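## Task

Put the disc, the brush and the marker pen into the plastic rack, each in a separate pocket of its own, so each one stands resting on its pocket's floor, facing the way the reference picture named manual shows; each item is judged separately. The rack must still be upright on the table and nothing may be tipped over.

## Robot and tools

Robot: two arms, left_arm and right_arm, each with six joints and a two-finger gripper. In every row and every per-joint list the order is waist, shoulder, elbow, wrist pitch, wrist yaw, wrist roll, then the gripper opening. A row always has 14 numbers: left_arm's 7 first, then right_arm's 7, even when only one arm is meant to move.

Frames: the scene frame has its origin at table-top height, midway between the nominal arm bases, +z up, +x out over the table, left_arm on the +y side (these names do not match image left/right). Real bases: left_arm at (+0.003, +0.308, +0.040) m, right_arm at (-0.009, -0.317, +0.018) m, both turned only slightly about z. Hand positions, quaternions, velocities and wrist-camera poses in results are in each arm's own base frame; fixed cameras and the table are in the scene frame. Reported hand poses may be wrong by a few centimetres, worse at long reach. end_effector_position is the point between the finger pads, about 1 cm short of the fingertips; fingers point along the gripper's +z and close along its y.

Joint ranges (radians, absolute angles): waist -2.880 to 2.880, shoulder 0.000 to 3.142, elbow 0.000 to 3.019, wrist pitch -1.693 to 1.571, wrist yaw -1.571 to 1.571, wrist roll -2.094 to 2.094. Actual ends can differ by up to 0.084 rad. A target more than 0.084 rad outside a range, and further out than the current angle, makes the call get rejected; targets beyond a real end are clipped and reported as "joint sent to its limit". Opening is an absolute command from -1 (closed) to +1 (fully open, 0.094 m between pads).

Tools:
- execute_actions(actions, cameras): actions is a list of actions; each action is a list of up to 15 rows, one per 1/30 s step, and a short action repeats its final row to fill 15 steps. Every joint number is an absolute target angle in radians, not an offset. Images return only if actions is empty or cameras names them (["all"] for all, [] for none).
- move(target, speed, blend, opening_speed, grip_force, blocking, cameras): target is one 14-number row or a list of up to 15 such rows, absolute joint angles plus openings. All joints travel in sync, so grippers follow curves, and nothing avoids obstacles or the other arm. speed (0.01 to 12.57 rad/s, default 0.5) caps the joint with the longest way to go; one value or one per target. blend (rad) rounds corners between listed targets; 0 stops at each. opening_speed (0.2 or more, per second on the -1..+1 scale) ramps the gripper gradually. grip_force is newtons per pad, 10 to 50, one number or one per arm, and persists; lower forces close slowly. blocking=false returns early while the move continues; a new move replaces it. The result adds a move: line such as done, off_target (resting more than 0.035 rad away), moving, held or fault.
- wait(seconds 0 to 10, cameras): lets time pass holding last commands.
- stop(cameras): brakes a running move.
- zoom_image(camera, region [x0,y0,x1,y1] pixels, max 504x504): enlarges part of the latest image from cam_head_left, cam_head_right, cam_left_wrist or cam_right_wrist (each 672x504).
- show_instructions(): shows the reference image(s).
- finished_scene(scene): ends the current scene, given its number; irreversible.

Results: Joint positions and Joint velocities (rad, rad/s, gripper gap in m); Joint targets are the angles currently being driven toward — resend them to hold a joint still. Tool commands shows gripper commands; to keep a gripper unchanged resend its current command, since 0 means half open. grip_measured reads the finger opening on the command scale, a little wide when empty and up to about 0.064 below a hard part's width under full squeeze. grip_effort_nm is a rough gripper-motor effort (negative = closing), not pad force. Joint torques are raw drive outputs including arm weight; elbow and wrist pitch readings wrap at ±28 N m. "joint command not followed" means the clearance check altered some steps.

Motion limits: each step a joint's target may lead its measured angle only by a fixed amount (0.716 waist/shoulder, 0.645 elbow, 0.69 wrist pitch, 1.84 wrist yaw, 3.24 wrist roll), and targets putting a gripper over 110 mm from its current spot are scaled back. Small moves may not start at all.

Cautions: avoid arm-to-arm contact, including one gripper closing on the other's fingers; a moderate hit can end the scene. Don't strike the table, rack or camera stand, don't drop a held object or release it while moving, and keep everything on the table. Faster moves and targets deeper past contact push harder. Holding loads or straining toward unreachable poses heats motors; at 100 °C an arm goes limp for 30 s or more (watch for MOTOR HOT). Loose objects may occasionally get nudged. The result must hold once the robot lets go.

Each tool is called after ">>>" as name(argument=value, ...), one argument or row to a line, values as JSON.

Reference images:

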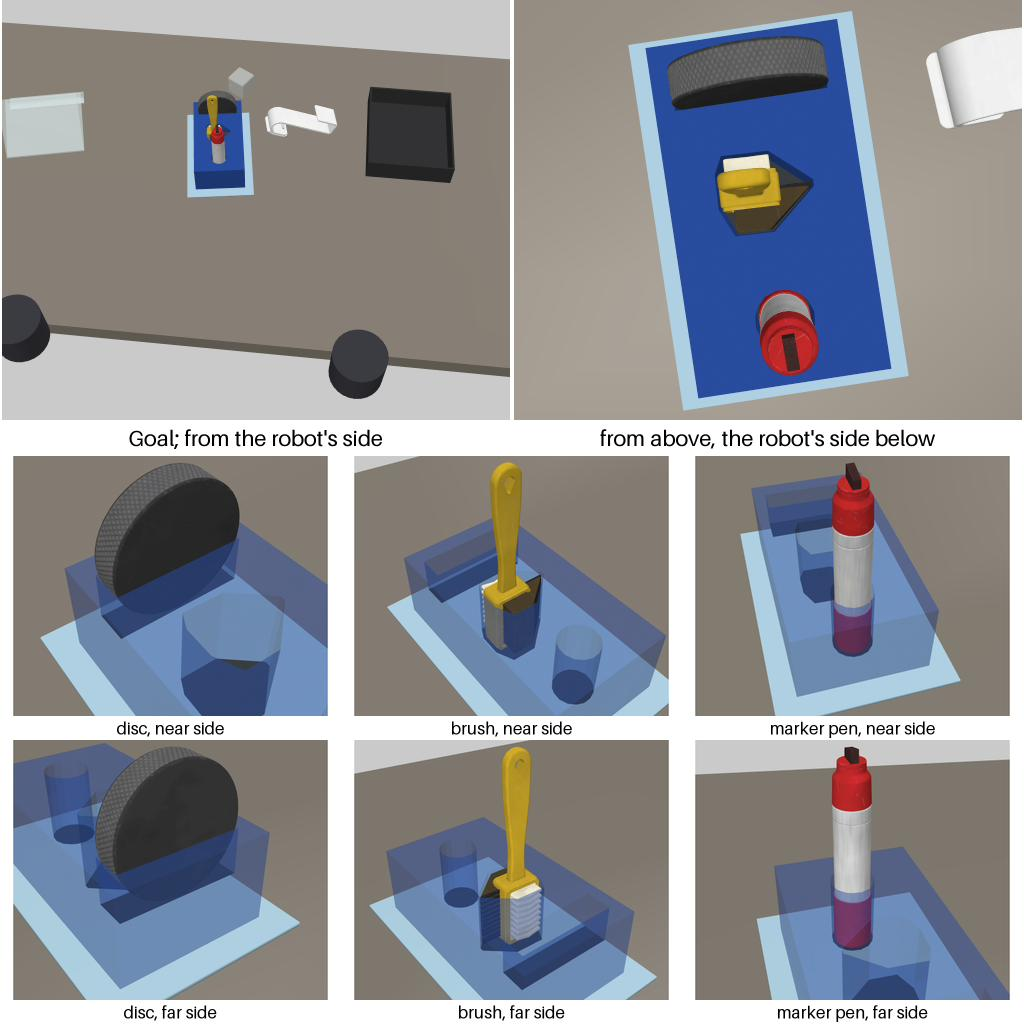

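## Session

>>> execute_actions(
  actions=[],
)

>>> zoom_image(
  camera="cam_head_left",
  region=[100, 130, 350, 330],
)

>>> zoom_image(
  camera="cam_head_left",
  region=[330, 130, 580, 330],
)

Scene clock: 0.00 s.
left_arm: end_effector_position=(+0.3082, +0.1759, +0.3345) grip_measured=+1.000 grip_effort_nm=n/a end_effector_quat_wxyz=(+0.275, -0.223, +0.886, +0.301) | right_arm: end_effector_position=(+0.6256, -0.0580, +0.3572) grip_measured=+1.000 grip_effort_nm=n/a end_effector_quat_wxyz=(+0.293, +0.179, +0.925, +0.164)
Joint positions: left_arm=[0.248 0.874 0.993 -1.046 -0.58 -0.046 0.094] | right_arm=[-0.175 1.616 1.738 -1.069 -0.304 0.307 0.094]
Joint velocities: within noise
Joint torques (N m): no reading
Heat: left arm: hottest elbow 33 °C; right arm: hottest elbow 35 °C.
Joint targets: left_arm=[0.248 0.872 1.024 -1.041 -0.581 -0.046] | right_arm=[-0.175 1.619 1.765 -1.066 -0.304 0.307]
Tool commands: left_gripper/opening=+1.0 right_gripper/opening=+1.0

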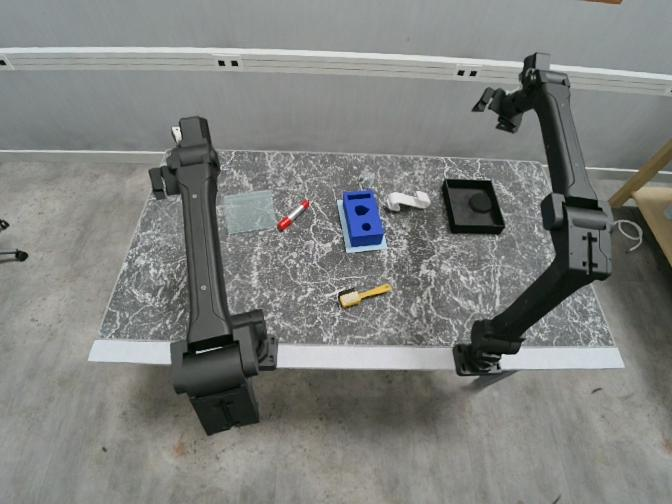

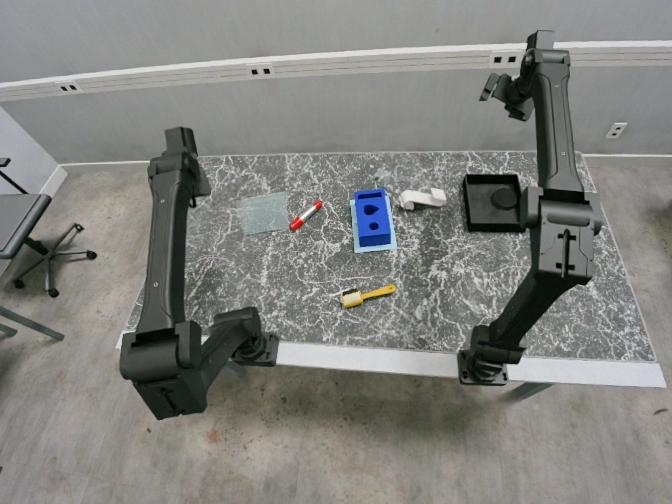

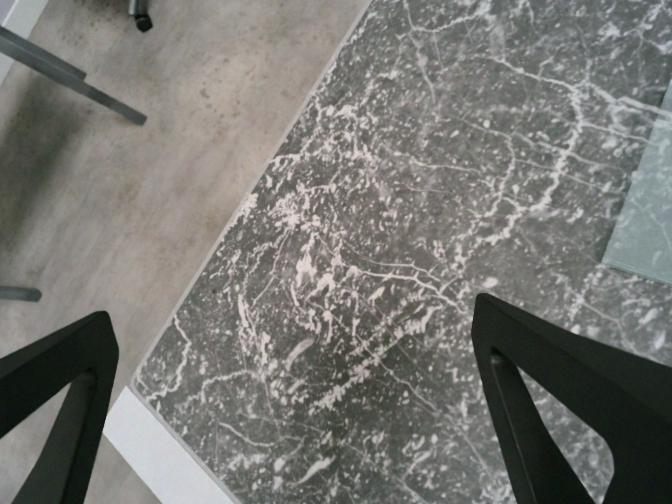

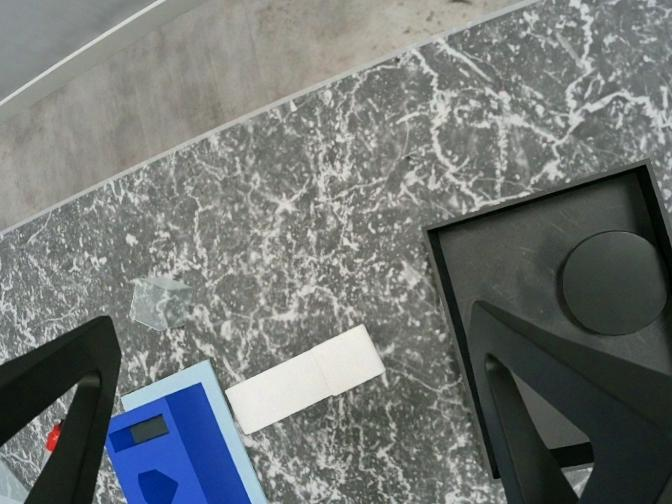

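Scaled by 2.016 from the camera's 672x504 image, which has a finer 960x720 frame.

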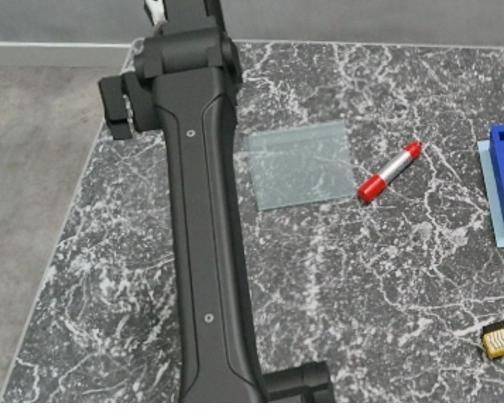

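Scaled by 2.016 from the camera's 672x504 image, which has a finer 960x720 frame.

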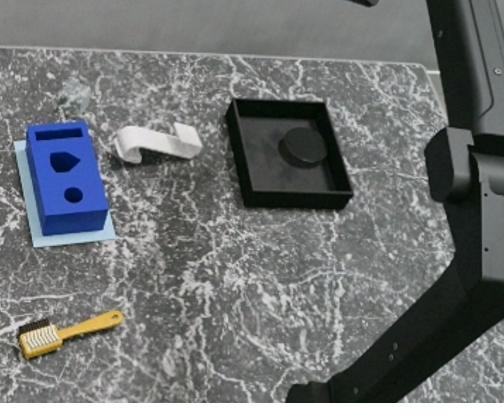

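>>> move(
  target=[
    [-0.142,1.6,1.75,-1.3,0,0.65,0.5,0.4,1.6,1.6,-1.3,0,0,1],
    [-0.142,1.8246,1.84,-1.542,0,0.65,0.5,0.876,1.568,1.5,-1.467,0,0,0.5],
  ],
  speed=1.0,
  blend=[0.1,0],
  cameras=["all"],
)

Scene clock: 17.10 s.
left_arm: end_effector_position=(+0.5598, -0.0791, +0.2129) grip_measured=+0.503 grip_effort_nm=-0.11 end_effector_quat_wxyz=(-0.004, +0.378, +0.926, +0.000) | right_arm: end_effector_position=(+0.3051, +0.3733, +0.2302) grip_measured=+0.503 grip_effort_nm=-0.12 end_effector_quat_wxyz=(+0.014, -0.425, +0.905, +0.008)
Joint positions: left_arm=[-0.14 1.833 1.787 -1.532 -0.002 0.635 0.071] | right_arm=[0.886 1.58 1.5 -1.458 -0.002 0.008 0.071]
Joint torques (N m): left_arm=[0.85 -16.5 11.58 -0.29 0.17 0.3] | right_arm=[-0.03 -15.74 10.07 0.25 0.04 0]
Heat: left arm: hottest elbow 37 °C; right arm: hottest elbow 39 °C.
Joint targets: left_arm=[-0.142 1.825 1.840 -1.542 0.000 0.650] | right_arm=[0.876 1.568 1.500 -1.467 0.000 0.000]
move: off_target (left_arm); left_arm: the elbow is farthest, 0.053 rad from its target

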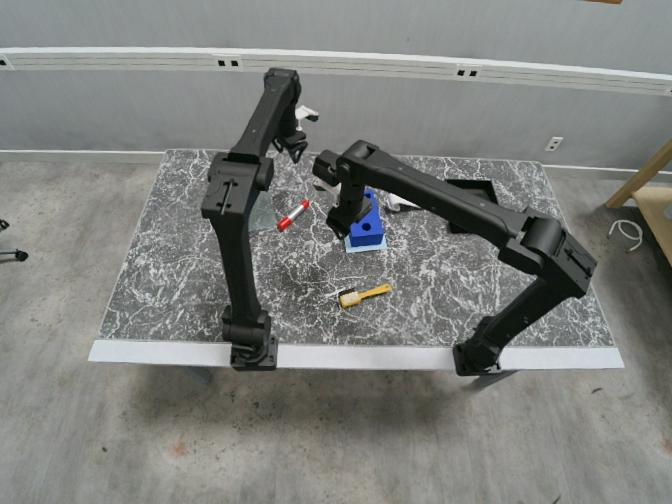

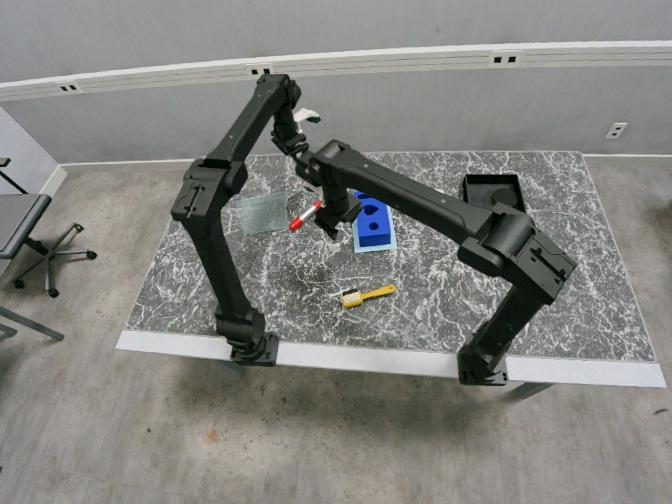

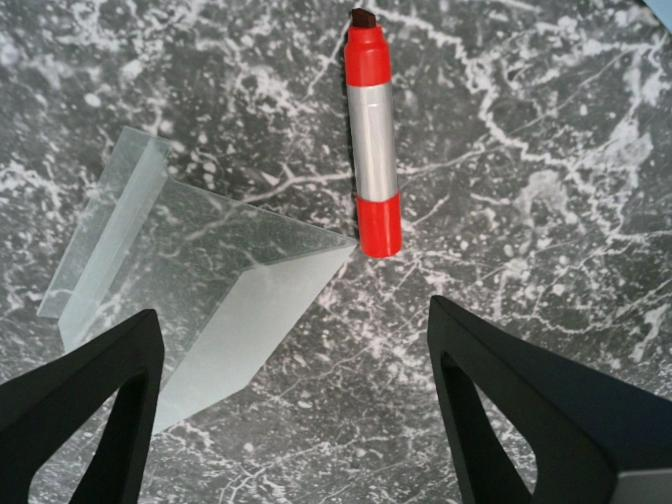

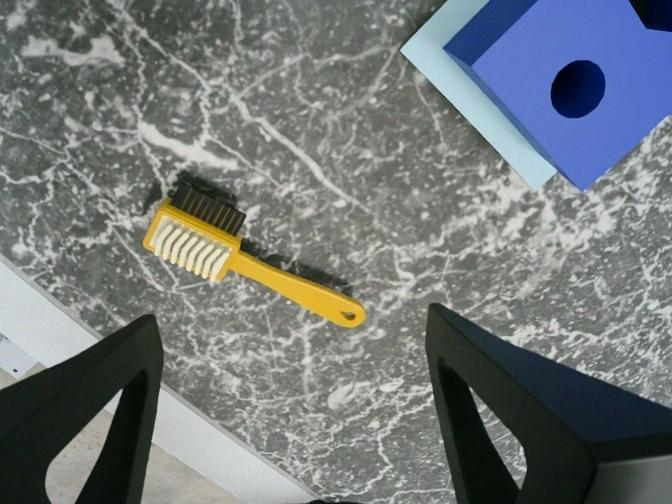

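>>> zoom_image(
  camera="cam_right_wrist",
  region=[120, 150, 400, 350],
)

>>> zoom_image(
  camera="cam_head_left",
  region=[320, 260, 410, 325],
)

>>> zoom_image(
  camera="cam_head_right",
  region=[320, 170, 430, 270],
)

Scaled by 1.800 from the camera's 672x504 image, which has a finer 960x720 frame.

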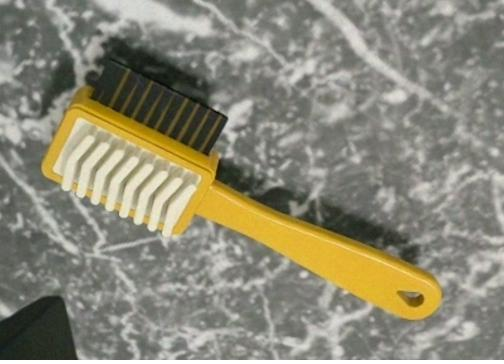

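Scaled by 5.600 from the camera's 672x504 image, which has a finer 960x720 frame.

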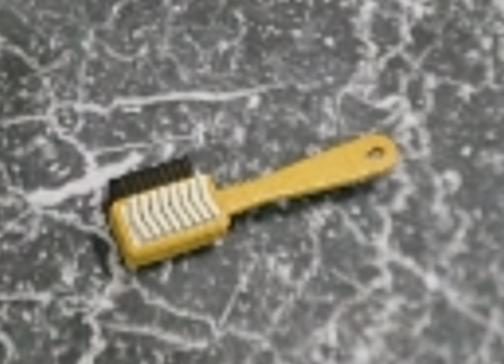

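Scaled by 4.582 from the camera's 672x504 image, which has a finer 960x720 frame.

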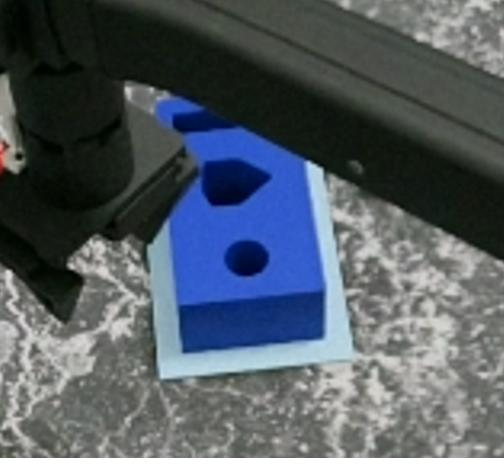

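>>> move(
  target=[
    [-0.142,1.75,1.84,-1.542,0,0.65,0.5,0.0,1.4,1.5,-1.4,0,0,0.5],
    [-0.546,1.959,1.98,-1.56,0,-0.665,1,0.0,1.4,1.5,-1.4,0,0,0.5],
  ],
  speed=1.0,
  cameras=["cam_left_wrist","cam_head_right","cam_right_wrist"],
)

Scene clock: 77.00 s.
left_arm: end_effector_position=(+0.5187, -0.3140, +0.1953) grip_measured=+0.997 grip_effort_nm=0.16 end_effector_quat_wxyz=(-0.005, -0.053, +0.999, +0.004) | right_arm: end_effector_position=(+0.4689, -0.0020, +0.3111) grip_measured=+0.502 grip_effort_nm=-0.12 end_effector_quat_wxyz=(+0.126, +0.005, +0.992, +0.000)
Joint positions: left_arm=[-0.544 1.957 1.925 -1.55 -0.001 -0.65 0.094] | right_arm=[-0.003 1.406 1.5 -1.413 0 0.007 0.071]
Joint torques (N m): left_arm=[0.97 -17.73 11.75 -0.25 0.03 -0.04] | right_arm=[1.03 -12.4 10.37 1.5 -0.04 -0.01]
Heat: left arm: hottest elbow 42 °C; right arm: hottest elbow 41 °C.
Joint targets: left_arm=[-0.546 1.959 1.980 -1.560 0.000 -0.665] | right_arm=[0.000 1.400 1.500 -1.400 0.000 0.000]
move: off_target (left_arm); target 2's new numbers were sent with left_arm's elbow 0.055 rad from that target; left_arm: the elbow is farthest, 0.055 rad from its target
Images, in order (width x height): cam_head_right 672x504, cam_left_wrist 672x504, cam_right_wrist 672x504.

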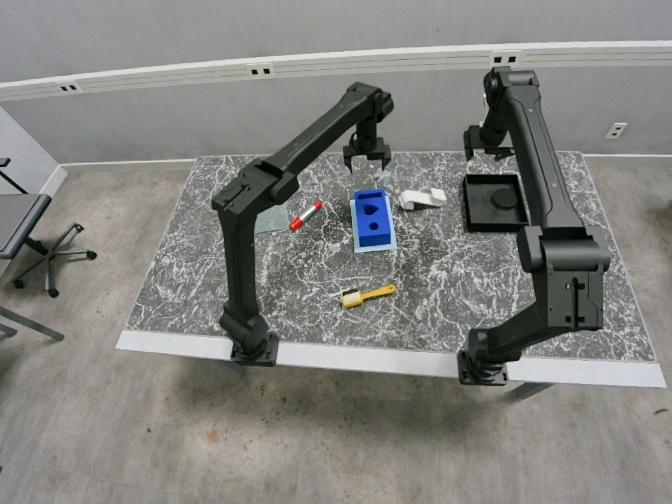

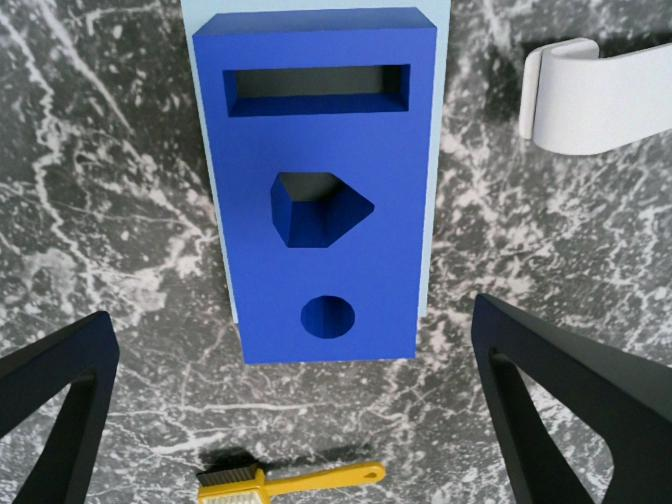

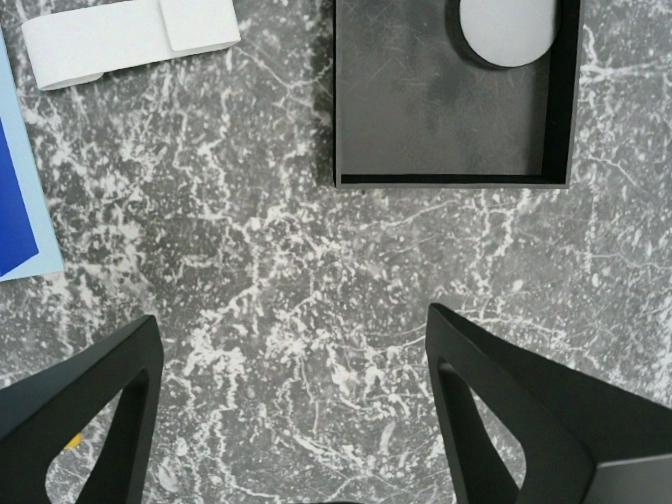

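>>> move(
  target=[
    [-0.4,1.6,1.7,-1.3,0,-0.3,1,-0.234,2.1,2.22,-1.6,0,0,1],
  ],
  speed=0.8,
  cameras=["cam_right_wrist"],
)

Scene clock: 113.10 s.
left_arm: end_effector_position=(+0.5211, -0.2282, +0.3052) grip_measured=+0.998 grip_effort_nm=0.16 end_effector_quat_wxyz=(+0.159, +0.048, +0.984, -0.060) | right_arm: end_effector_position=(+0.6475, -0.1530, +0.2059) grip_measured=+0.998 grip_effort_nm=0.13 end_effector_quat_wxyz=(+0.028, +0.119, +0.993, -0.003)
Joint positions: left_arm=[-0.412 1.612 1.698 -1.316 -0.001 -0.315 0.094] | right_arm=[-0.231 2.096 2.174 -1.592 0 0.007 0.094]
Joint torques (N m): left_arm=[2.08 -14.27 8.42 1.44 0.07 0.31] | right_arm=[0.26 -23.47 14.06 0.27 0 -0.01]
Heat: left arm: hottest elbow 44 °C; right arm: hottest elbow 42 °C.
Joint targets: left_arm=[-0.400 1.600 1.700 -1.300 0.000 -0.300] | right_arm=[-0.234 2.100 2.220 -1.600 0.000 0.000]
move: off_target (right_arm); right_arm: the elbow is farthest, 0.046 rad from its target
Images, in order (width x height): cam_right_wrist 672x504.

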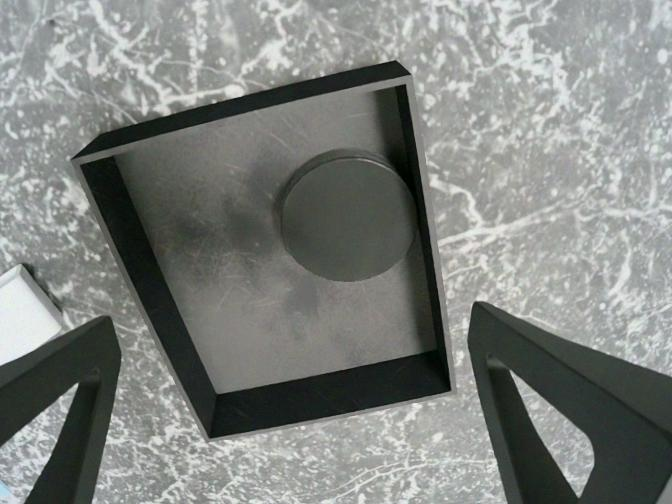

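>>> move(
  target=[
    [-0.4,1.6,1.7,-1.3,0,-0.3,1,-0.243,1.95,1.93,-1.5,0,-1.571,1],
    [-0.4,1.6,1.7,-1.3,0,-0.3,1,-0.243,2.05,1.68,-1.18,0,-1.571,1],
  ],
  speed=0.6,
  blend=[0.05,0],
  cameras=["cam_right_wrist","cam_head_right"],
)

Scene clock: 123.30 s.
left_arm: end_effector_position=(+0.5211, -0.2282, +0.3052) grip_measured=+0.998 grip_effort_nm=0.16 end_effector_quat_wxyz=(+0.159, +0.048, +0.984, -0.060) | right_arm: end_effector_position=(+0.5953, -0.1407, +0.0448) grip_measured=+0.998 grip_effort_nm=0.13 end_effector_quat_wxyz=(+0.000, -0.617, +0.787, +0.000)
Joint positions: left_arm=[-0.412 1.612 1.698 -1.316 -0.001 -0.315 0.094] | right_arm=[-0.231 2.052 1.671 -1.19 0 -1.562 0.094]
Joint torques (N m): left_arm=[2.08 -14.27 8.5 1.44 0.05 0.3] | right_arm=[0.09 -20.84 9.87 0.77 -0.11 -0.03]
Heat: left arm: hottest elbow 44 °C; right arm: hottest elbow 44 °C.
Joint targets: left_arm=[-0.400 1.600 1.700 -1.300 0.000 -0.300] | right_arm=[-0.243 2.050 1.680 -1.180 0.000 -1.571]
move: done
Images, in order (width x height): cam_head_right 672x504, cam_right_wrist 672x504.

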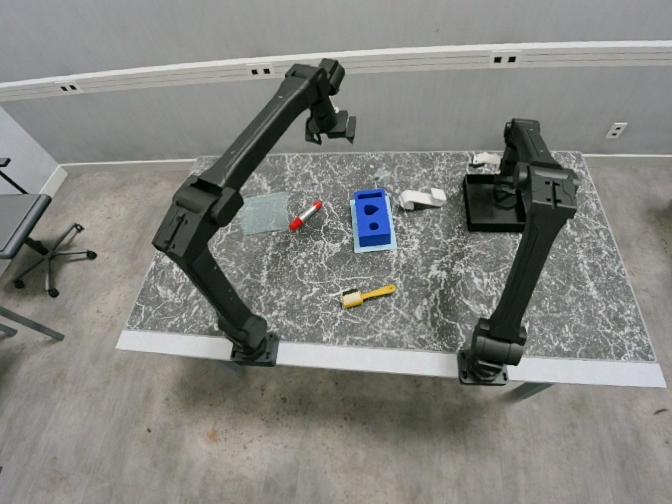

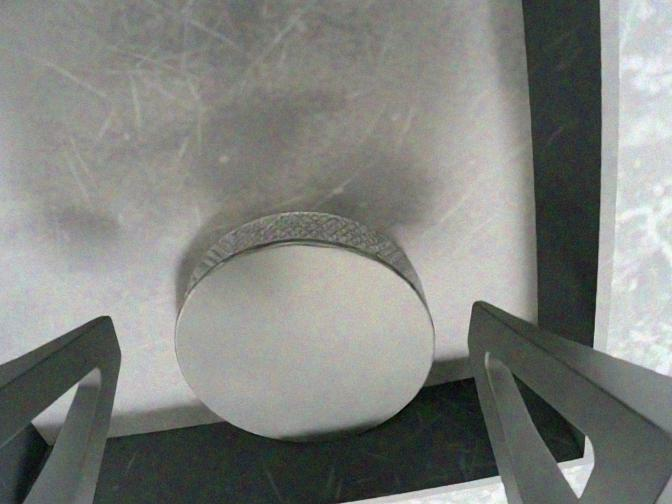

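>>> move(
  target=[
    [-0.4,1.6,1.7,-1.3,0,-0.3,1,-0.267,2.078,1.653,-1.127,0,-1.571,1],
  ],
  speed=0.2,
  cameras=["cam_right_wrist"],
)

Scene clock: 127.80 s.
left_arm: end_effector_position=(+0.5211, -0.2282, +0.3052) grip_measured=+0.998 grip_effort_nm=0.16 end_effector_quat_wxyz=(+0.159, +0.048, +0.984, -0.060) | right_arm: end_effector_position=(+0.5974, -0.1560, +0.0354) grip_measured=+0.998 grip_effort_nm=0.13 end_effector_quat_wxyz=(+0.009, -0.608, +0.794, -0.012)
Joint positions: left_arm=[-0.412 1.612 1.698 -1.316 -0.001 -0.315 0.094] | right_arm=[-0.255 2.057 1.653 -1.137 0 -1.562 0.094]
Joint torques (N m): left_arm=[2.02 -14.15 8.44 1.44 0.05 0.3] | right_arm=[-0.62 -19.78 9.09 0.73 -0.1 -0.03]
Heat: left arm: hottest elbow 44 °C; right arm: hottest elbow 43 °C.
Joint targets: left_arm=[-0.400 1.600 1.700 -1.300 0.000 -0.300] | right_arm=[-0.267 2.078 1.653 -1.127 0.000 -1.571]
move: done
Images, in order (width x height): cam_right_wrist 672x504.

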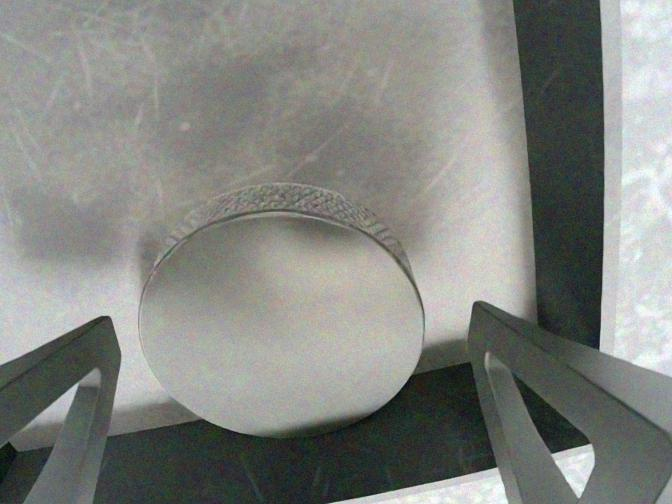

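>>> move(
  target=[
    [-0.4,1.6,1.7,-1.3,0,-0.3,1,-0.267,2.103,1.643,-1.115,0,-1.571,1],
  ],
  speed=0.1,
  cameras=["cam_right_wrist"],
)

Scene clock: 133.07 s.
left_arm: end_effector_position=(+0.5211, -0.2282, +0.3052) grip_measured=+0.998 grip_effort_nm=0.16 end_effector_quat_wxyz=(+0.159, +0.048, +0.984, -0.060) | right_arm: end_effector_position=(+0.5930, -0.1549, +0.0149) grip_measured=+0.998 grip_effort_nm=0.13 end_effector_quat_wxyz=(+0.001, -0.608, +0.794, -0.001)
Joint positions: left_arm=[-0.412 1.612 1.698 -1.316 -0.001 -0.315 0.094] | right_arm=[-0.255 2.085 1.642 -1.125 0 -1.562 0.094]
Joint torques (N m): left_arm=[2.14 -14.39 8.46 1.43 0.05 0.3] | right_arm=[-0.26 -19.96 9.06 0.76 -0.1 -0.06]
Heat: left arm: hottest elbow 44 °C; right arm: hottest elbow 43 °C.
Joint targets: left_arm=[-0.400 1.600 1.700 -1.300 0.000 -0.300] | right_arm=[-0.267 2.103 1.643 -1.115 0.000 -1.571]
move: done
Images, in order (width x height): cam_right_wrist 672x504.

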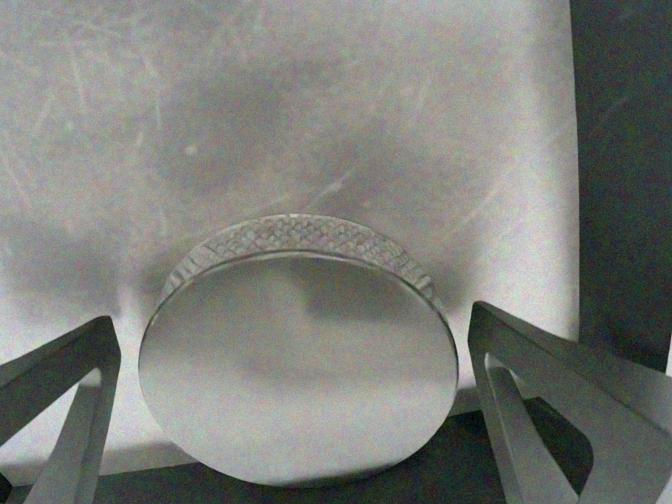

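>>> move(
  target=[
    [-0.4,1.6,1.7,-1.3,0,-0.3,1,-0.267,2.103,1.643,-1.115,0,-1.571,0.3],
  ],
  opening_speed=0.5,
  grip_force=[50,45],
  cameras=["cam_right_wrist"],
)

Scene clock: 136.37 s.
left_arm: end_effector_position=(+0.5211, -0.2282, +0.3052) grip_measured=+0.998 grip_effort_nm=0.16 end_effector_quat_wxyz=(+0.159, +0.048, +0.984, -0.060) | right_arm: end_effector_position=(+0.5938, -0.1550, +0.0149) grip_measured=+0.690 grip_effort_nm=-0.93 end_effector_quat_wxyz=(+0.002, -0.608, +0.794, -0.002)
Joint positions: left_arm=[-0.412 1.612 1.698 -1.316 -0.001 -0.315 0.094] | right_arm=[-0.255 2.085 1.642 -1.122 0 -1.563 0.079]
Joint torques (N m): left_arm=[2.08 -14.39 8.49 1.43 0.05 0.29] | right_arm=[-0.5 -20.07 9.07 0.64 -0.05 -0.03]
Heat: left arm: hottest elbow 44 °C; right arm: hottest elbow 43 °C.
Joint targets: left_arm=[-0.400 1.600 1.700 -1.300 0.000 -0.300] | right_arm=[-0.267 2.103 1.643 -1.115 0.000 -1.571]
grip_force (N): 50, 45
move: done
Images, in order (width x height): cam_right_wrist 672x504.

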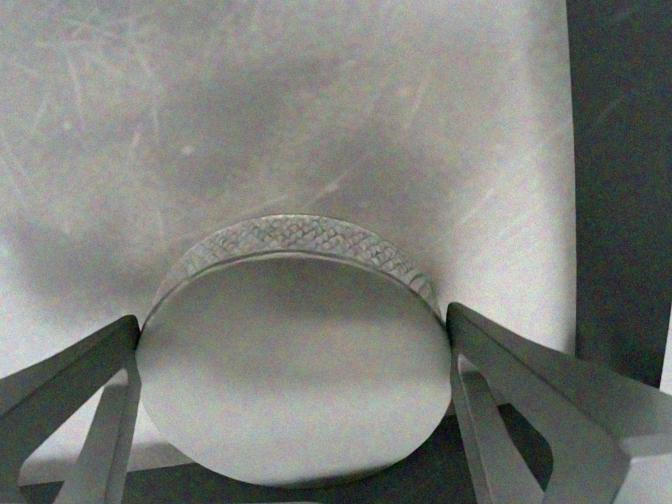

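>>> move(
  target=[
    [-0.4,1.6,1.7,-1.3,0,-0.3,1,-0.255,2.0,1.72,-1.30,0,-1.571,0.3],
    [-0.546,1.959,1.98,-1.56,0,-0.665,1,-0.255,1.85,1.75,-1.45,0,-1.571,0.3],
    [-0.546,2.03,1.80,-1.35,0,-0.665,1,-0.255,1.85,1.75,-1.45,0,-1.571,0.3],
  ],
  speed=0.5,
  blend=[0.03,0.03,0],
  cameras=["cam_left_wrist","cam_right_wrist","cam_head_left"],
)

Scene clock: 146.23 s.
left_arm: end_effector_position=(+0.5272, -0.3159, +0.0949) grip_measured=+0.998 grip_effort_nm=0.15 end_effector_quat_wxyz=(-0.016, -0.055, +0.998, +0.011) | right_arm: end_effector_position=(+0.5463, -0.1427, +0.1627) grip_measured=+0.690 grip_effort_nm=-0.93 end_effector_quat_wxyz=(-0.011, -0.608, +0.793, +0.014)
Joint positions: left_arm=[-0.539 2.042 1.793 -1.361 -0.001 -0.65 0.094] | right_arm=[-0.255 1.865 1.7 -1.441 0 -1.563 0.079]
Joint torques (N m): left_arm=[0.5 -19.14 7.97 0.53 0.03 -0.04] | right_arm=[0.67 -20.54 13.86 -0.02 -0.08 -0.03]
Heat: left arm: hottest elbow 43 °C; right arm: hottest elbow 43 °C.
Joint targets: left_arm=[-0.546 2.030 1.800 -1.350 0.000 -0.665] | right_arm=[-0.255 1.850 1.750 -1.450 0.000 -1.571]
grip_force (N): 50, 45
move: off_target (right_arm); right_arm: the elbow is farthest, 0.050 rad from its target
Images, in order (width x height): cam_head_left 672x504, cam_left_wrist 672x504, cam_right_wrist 672x504.

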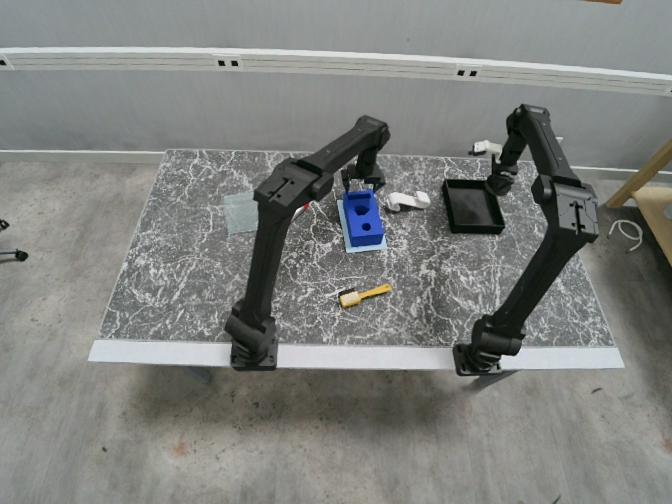

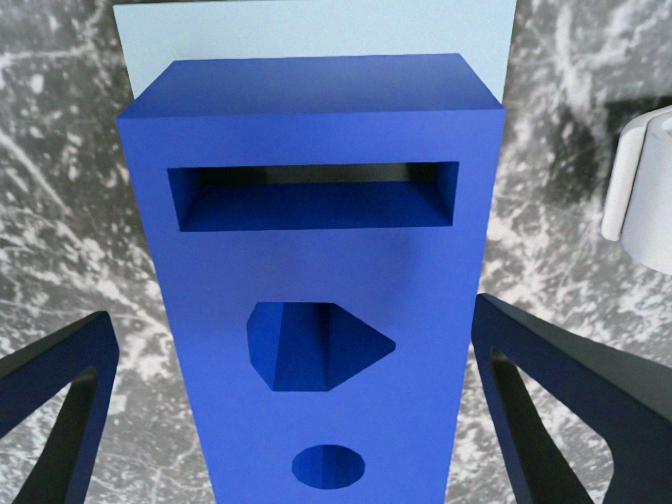

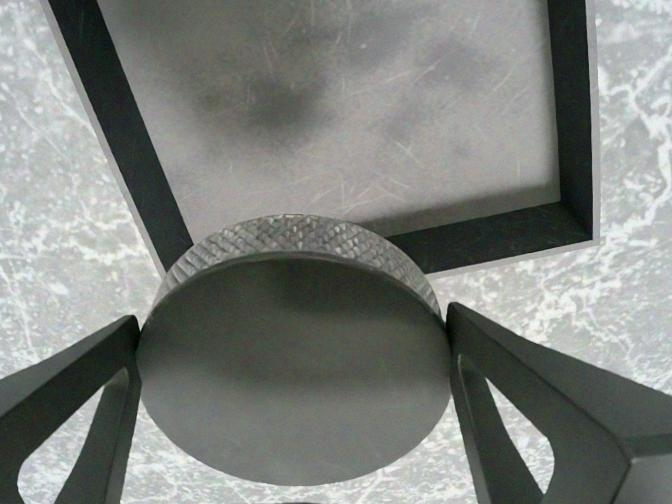

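>>> move(
  target=[
    [-0.539,1.9,1.95,-1.4,0,-0.665,1,-0.255,1.6,1.6,-1.2,0,-1.571,0.3],
    [-0.142,1.75,1.84,-1.5,0,0.5,1,0.2,1.5,1.2,-0.2,0.2,-0.8,0.3],
    [-0.142,1.75,1.84,-1.5,0,0.5,1,0.634,1.7,0.95,0.75,0.498,0,0.3],
  ],
  speed=0.6,
  blend=[0.08,0.08,0],
  cameras=["cam_right_wrist","cam_head_left","cam_head_right","cam_left_wrist"],
)

Scene clock: 161.10 s.
left_arm: end_effector_position=(+0.5747, -0.0875, +0.2696) grip_measured=+0.998 grip_effort_nm=0.15 end_effector_quat_wxyz=(+0.074, +0.312, +0.947, +0.013) | right_arm: end_effector_position=(+0.5688, +0.3094, +0.2307) grip_measured=+0.690 grip_effort_nm=-0.93 end_effector_quat_wxyz=(+0.697, -0.055, +0.714, +0.038)
Joint positions: left_arm=[-0.15 1.77 1.839 -1.49 -0.001 0.485 0.094] | right_arm=[0.627 1.694 0.943 0.724 0.495 -0.009 0.079]
Joint torques (N m): left_arm=[1.67 -16.97 8.2 0.05 0.11 0.28] | right_arm=[1.73 -14.68 9.43 3.12 0.13 0.11]
Heat: left arm: hottest elbow 42 °C; right arm: hottest elbow 42 °C.
Joint targets: left_arm=[-0.142 1.750 1.840 -1.500 0.000 0.500] | right_arm=[0.634 1.700 0.950 0.750 0.498 0.000]
grip_force (N): 50, 45
move: done

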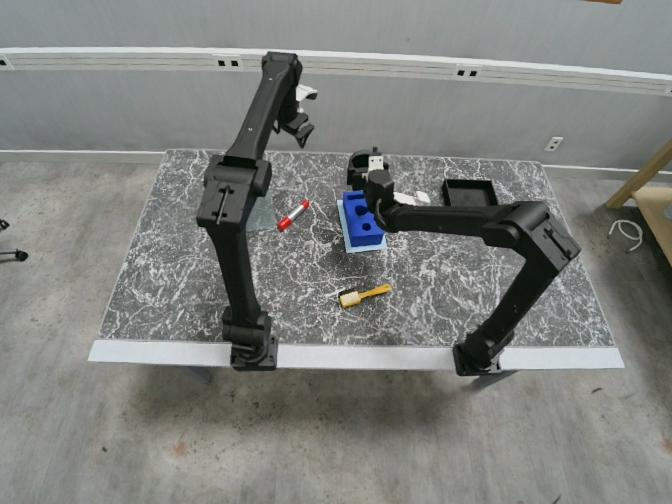

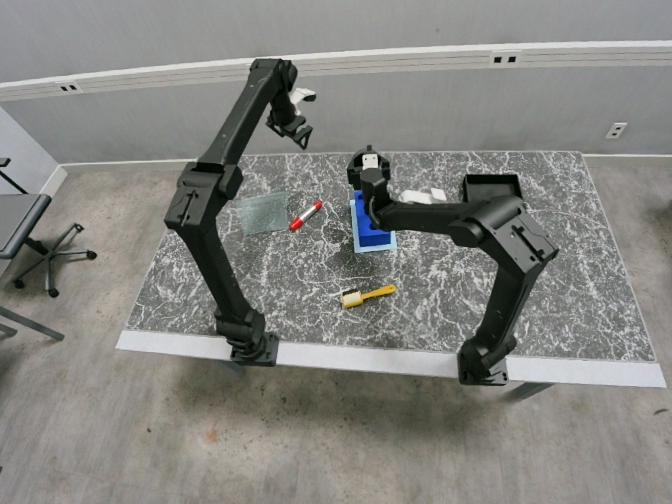

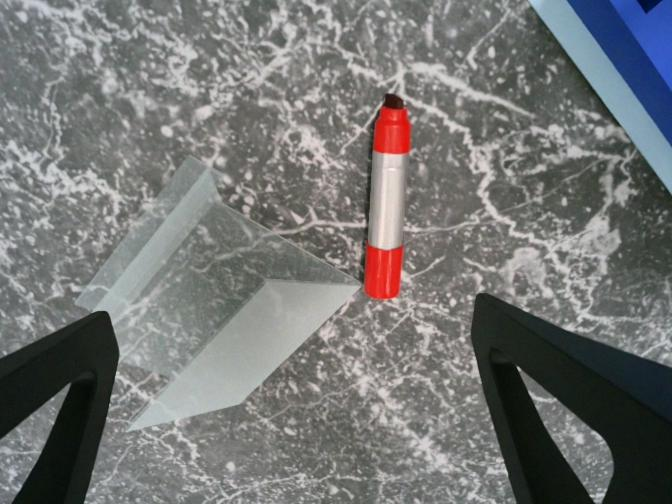

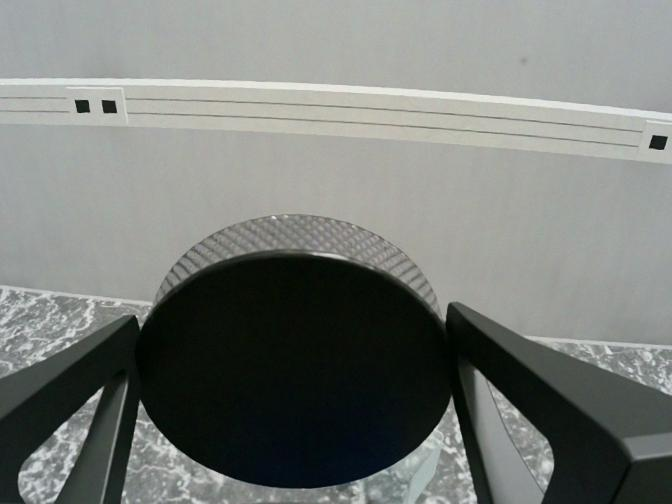

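>>> move(
  target=[
    [-0.142,1.75,1.84,-1.5,0,0.5,1,0.641,1.862,0.872,1.003,0.502,0.005,0.3],
  ],
  speed=0.3,
  cameras=["cam_right_wrist","cam_head_left","cam_head_right"],
)

>>> zoom_image(
  camera="cam_head_left",
  region=[325, 145, 405, 225],
)

>>> zoom_image(
  camera="cam_head_right",
  region=[330, 145, 410, 225],
)

Scene clock: 166.30 s.
left_arm: end_effector_position=(+0.5747, -0.0875, +0.2696) grip_measured=+0.998 grip_effort_nm=0.15 end_effector_quat_wxyz=(+0.074, +0.312, +0.947, +0.013) | right_arm: end_effector_position=(+0.5593, +0.3018, +0.1514) grip_measured=+0.690 grip_effort_nm=-0.93 end_effector_quat_wxyz=(+0.701, -0.049, +0.710, +0.041)
Joint positions: left_arm=[-0.15 1.77 1.839 -1.49 -0.001 0.485 0.094] | right_arm=[0.627 1.857 0.866 0.977 0.499 -0.004 0.079]
Joint torques (N m): left_arm=[1.67 -16.97 8.18 0.03 0.11 0.28] | right_arm=[2.08 -15.38 7.66 3.03 0.15 0.15]
Heat: left arm: hottest elbow 42 °C; right arm: hottest elbow 42 °C.
Joint targets: left_arm=[-0.142 1.750 1.840 -1.500 0.000 0.500] | right_arm=[0.641 1.862 0.872 1.003 0.502 0.005]
grip_force (N): 50, 45
move: done
Images, in order (width x height): cam_head_left 672x504, cam_head_right 672x504, cam_right_wrist 672x504.

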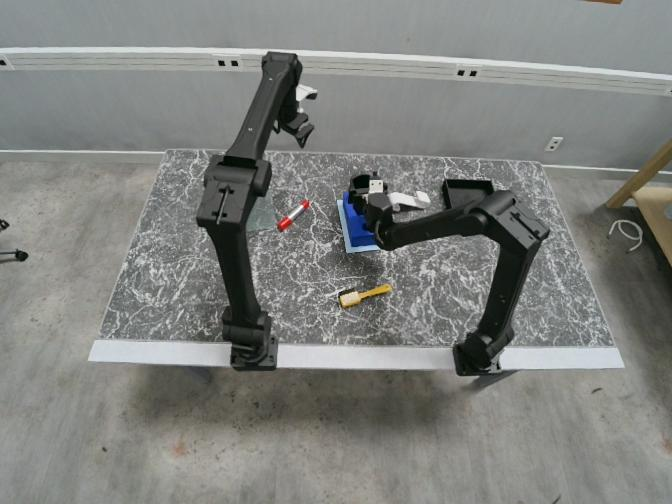

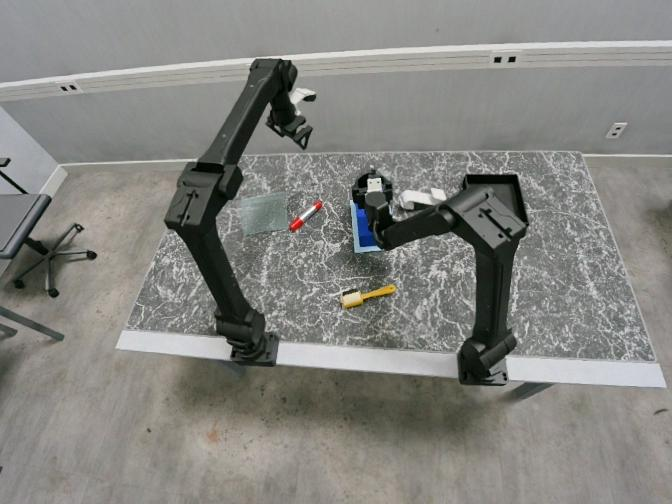

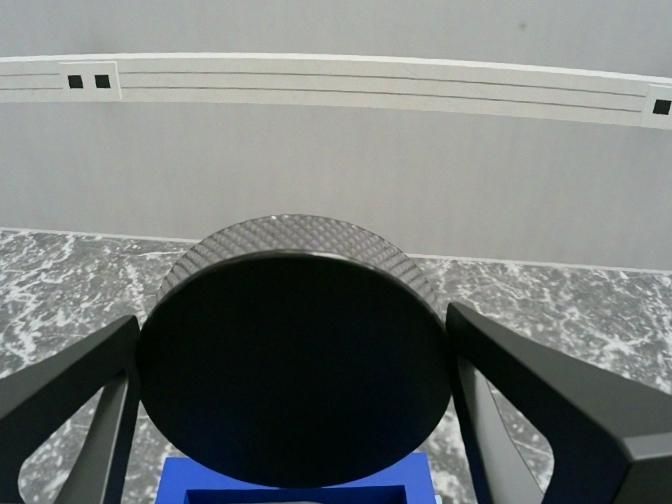

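Scaled by 6.300 from the camera's 672x504 image, which has a finer 960x720 frame.

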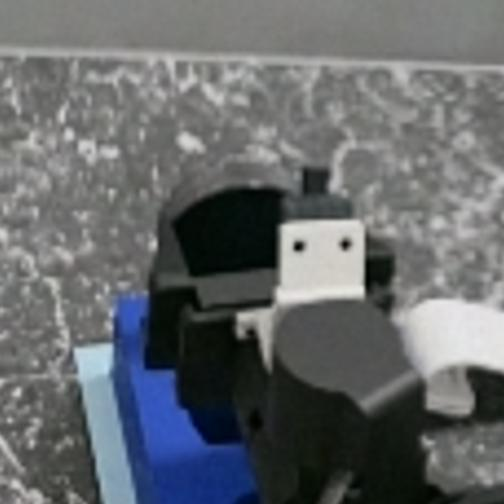

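Scaled by 6.300 from the camera's 672x504 image, which has a finer 960x720 frame.

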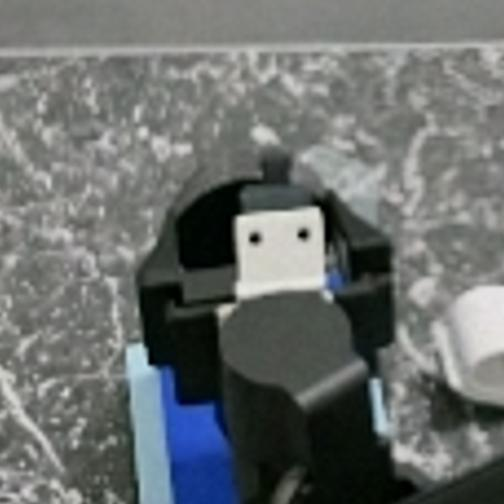

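>>> move(
  target=[
    [-0.142,1.75,1.84,-1.5,0,0.5,1,0.645,1.868,0.872,1.008,0.479,0.005,0.3],
  ],
  speed=0.1,
  cameras=["cam_right_wrist","cam_head_left"],
)

>>> zoom_image(
  camera="cam_right_wrist",
  region=[130, 300, 470, 504],
)

Scene clock: 172.50 s.
left_arm: end_effector_position=(+0.5747, -0.0875, +0.2696) grip_measured=+0.998 grip_effort_nm=0.15 end_effector_quat_wxyz=(+0.074, +0.312, +0.947, +0.013) | right_arm: end_effector_position=(+0.5585, +0.3055, +0.1523) grip_measured=+0.690 grip_effort_nm=-0.93 end_effector_quat_wxyz=(+0.702, -0.055, +0.708, +0.049)
Joint positions: left_arm=[-0.15 1.77 1.839 -1.49 -0.001 0.485 0.094] | right_arm=[0.628 1.858 0.866 0.982 0.482 -0.004 0.079]
Joint torques (N m): left_arm=[1.79 -16.97 8.18 0.03 0.11 0.3] | right_arm=[1.85 -14.74 7.68 3.07 -0.13 0.18]
Heat: left arm: hottest elbow 42 °C; right arm: hottest elbow 42 °C.
Joint targets: left_arm=[-0.142 1.750 1.840 -1.500 0.000 0.500] | right_arm=[0.645 1.868 0.872 1.008 0.479 0.005]
grip_force (N): 50, 45
move: done
Images, in order (width x height): cam_head_left 672x504, cam_right_wrist 672x504.

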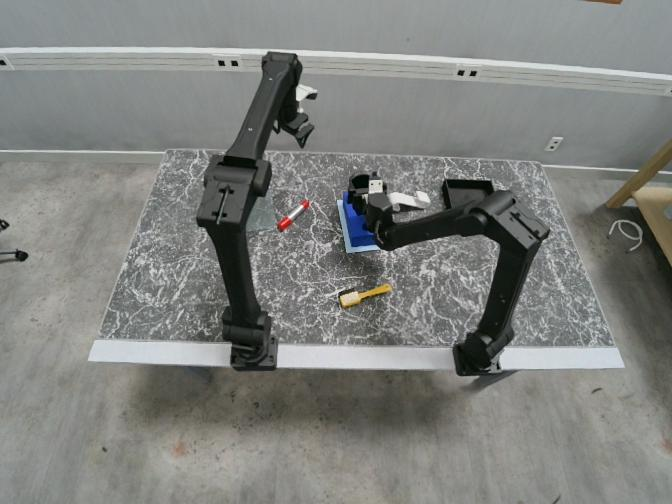

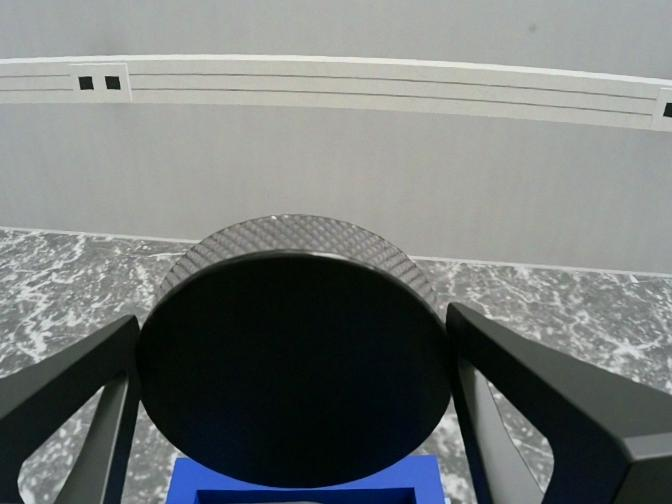

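Scaled by 1.482 from the camera's 672x504 image, which has a finer 960x720 frame.

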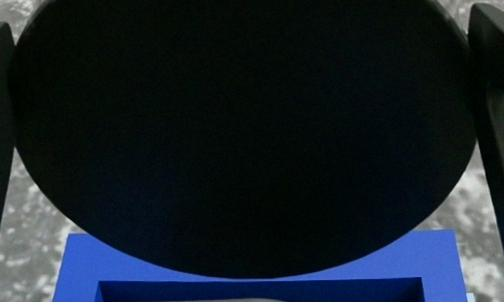

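>>> move(
  target=[
    [-0.142,1.75,1.84,-1.5,0,0.5,1,0.645,1.926,0.876,1.074,0.479,0.005,0.3],
  ],
  speed=0.08,
  cameras=["cam_right_wrist"],
)

>>> zoom_image(
  camera="cam_right_wrist",
  region=[130, 300, 470, 504],
)

Scene clock: 178.03 s.
left_arm: end_effector_position=(+0.5747, -0.0875, +0.2696) grip_measured=+0.998 grip_effort_nm=0.15 end_effector_quat_wxyz=(+0.074, +0.312, +0.947, +0.013) | right_arm: end_effector_position=(+0.5591, +0.3060, +0.1310) grip_measured=+0.690 grip_effort_nm=-0.93 end_effector_quat_wxyz=(+0.704, -0.054, +0.706, +0.050)
Joint positions: left_arm=[-0.15 1.77 1.839 -1.49 -0.001 0.485 0.094] | right_arm=[0.628 1.917 0.866 1.048 0.482 -0.004 0.079]
Joint torques (N m): left_arm=[1.73 -16.97 8.18 -0.03 0.11 0.29] | right_arm=[2.55 -15.09 7.38 3.23 -0.14 0.16]
Heat: left arm: hottest elbow 42 °C; right arm: hottest elbow 41 °C.
Joint targets: left_arm=[-0.142 1.750 1.840 -1.500 0.000 0.500] | right_arm=[0.645 1.926 0.876 1.074 0.479 0.005]
grip_force (N): 50, 45
move: done
Images, in order (width x height): cam_right_wrist 672x504.

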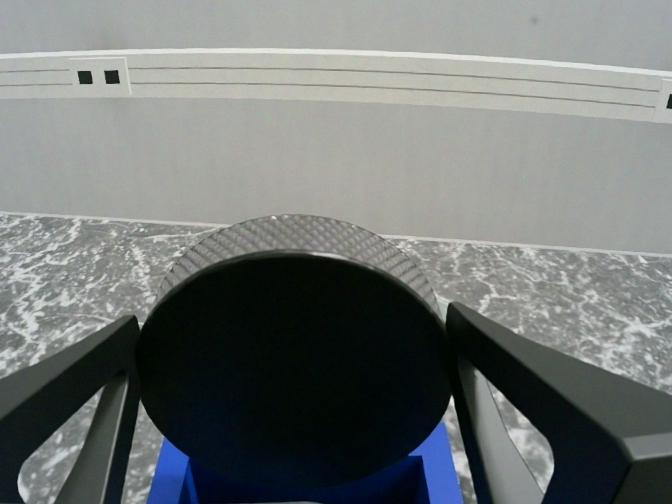

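Scaled by 1.482 from the camera's 672x504 image, which has a finer 960x720 frame.

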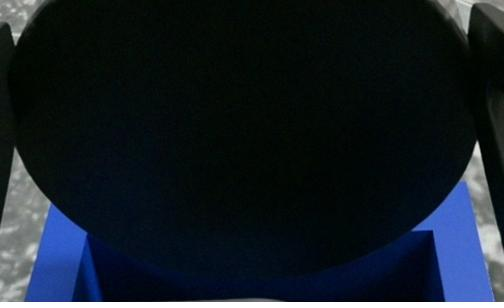

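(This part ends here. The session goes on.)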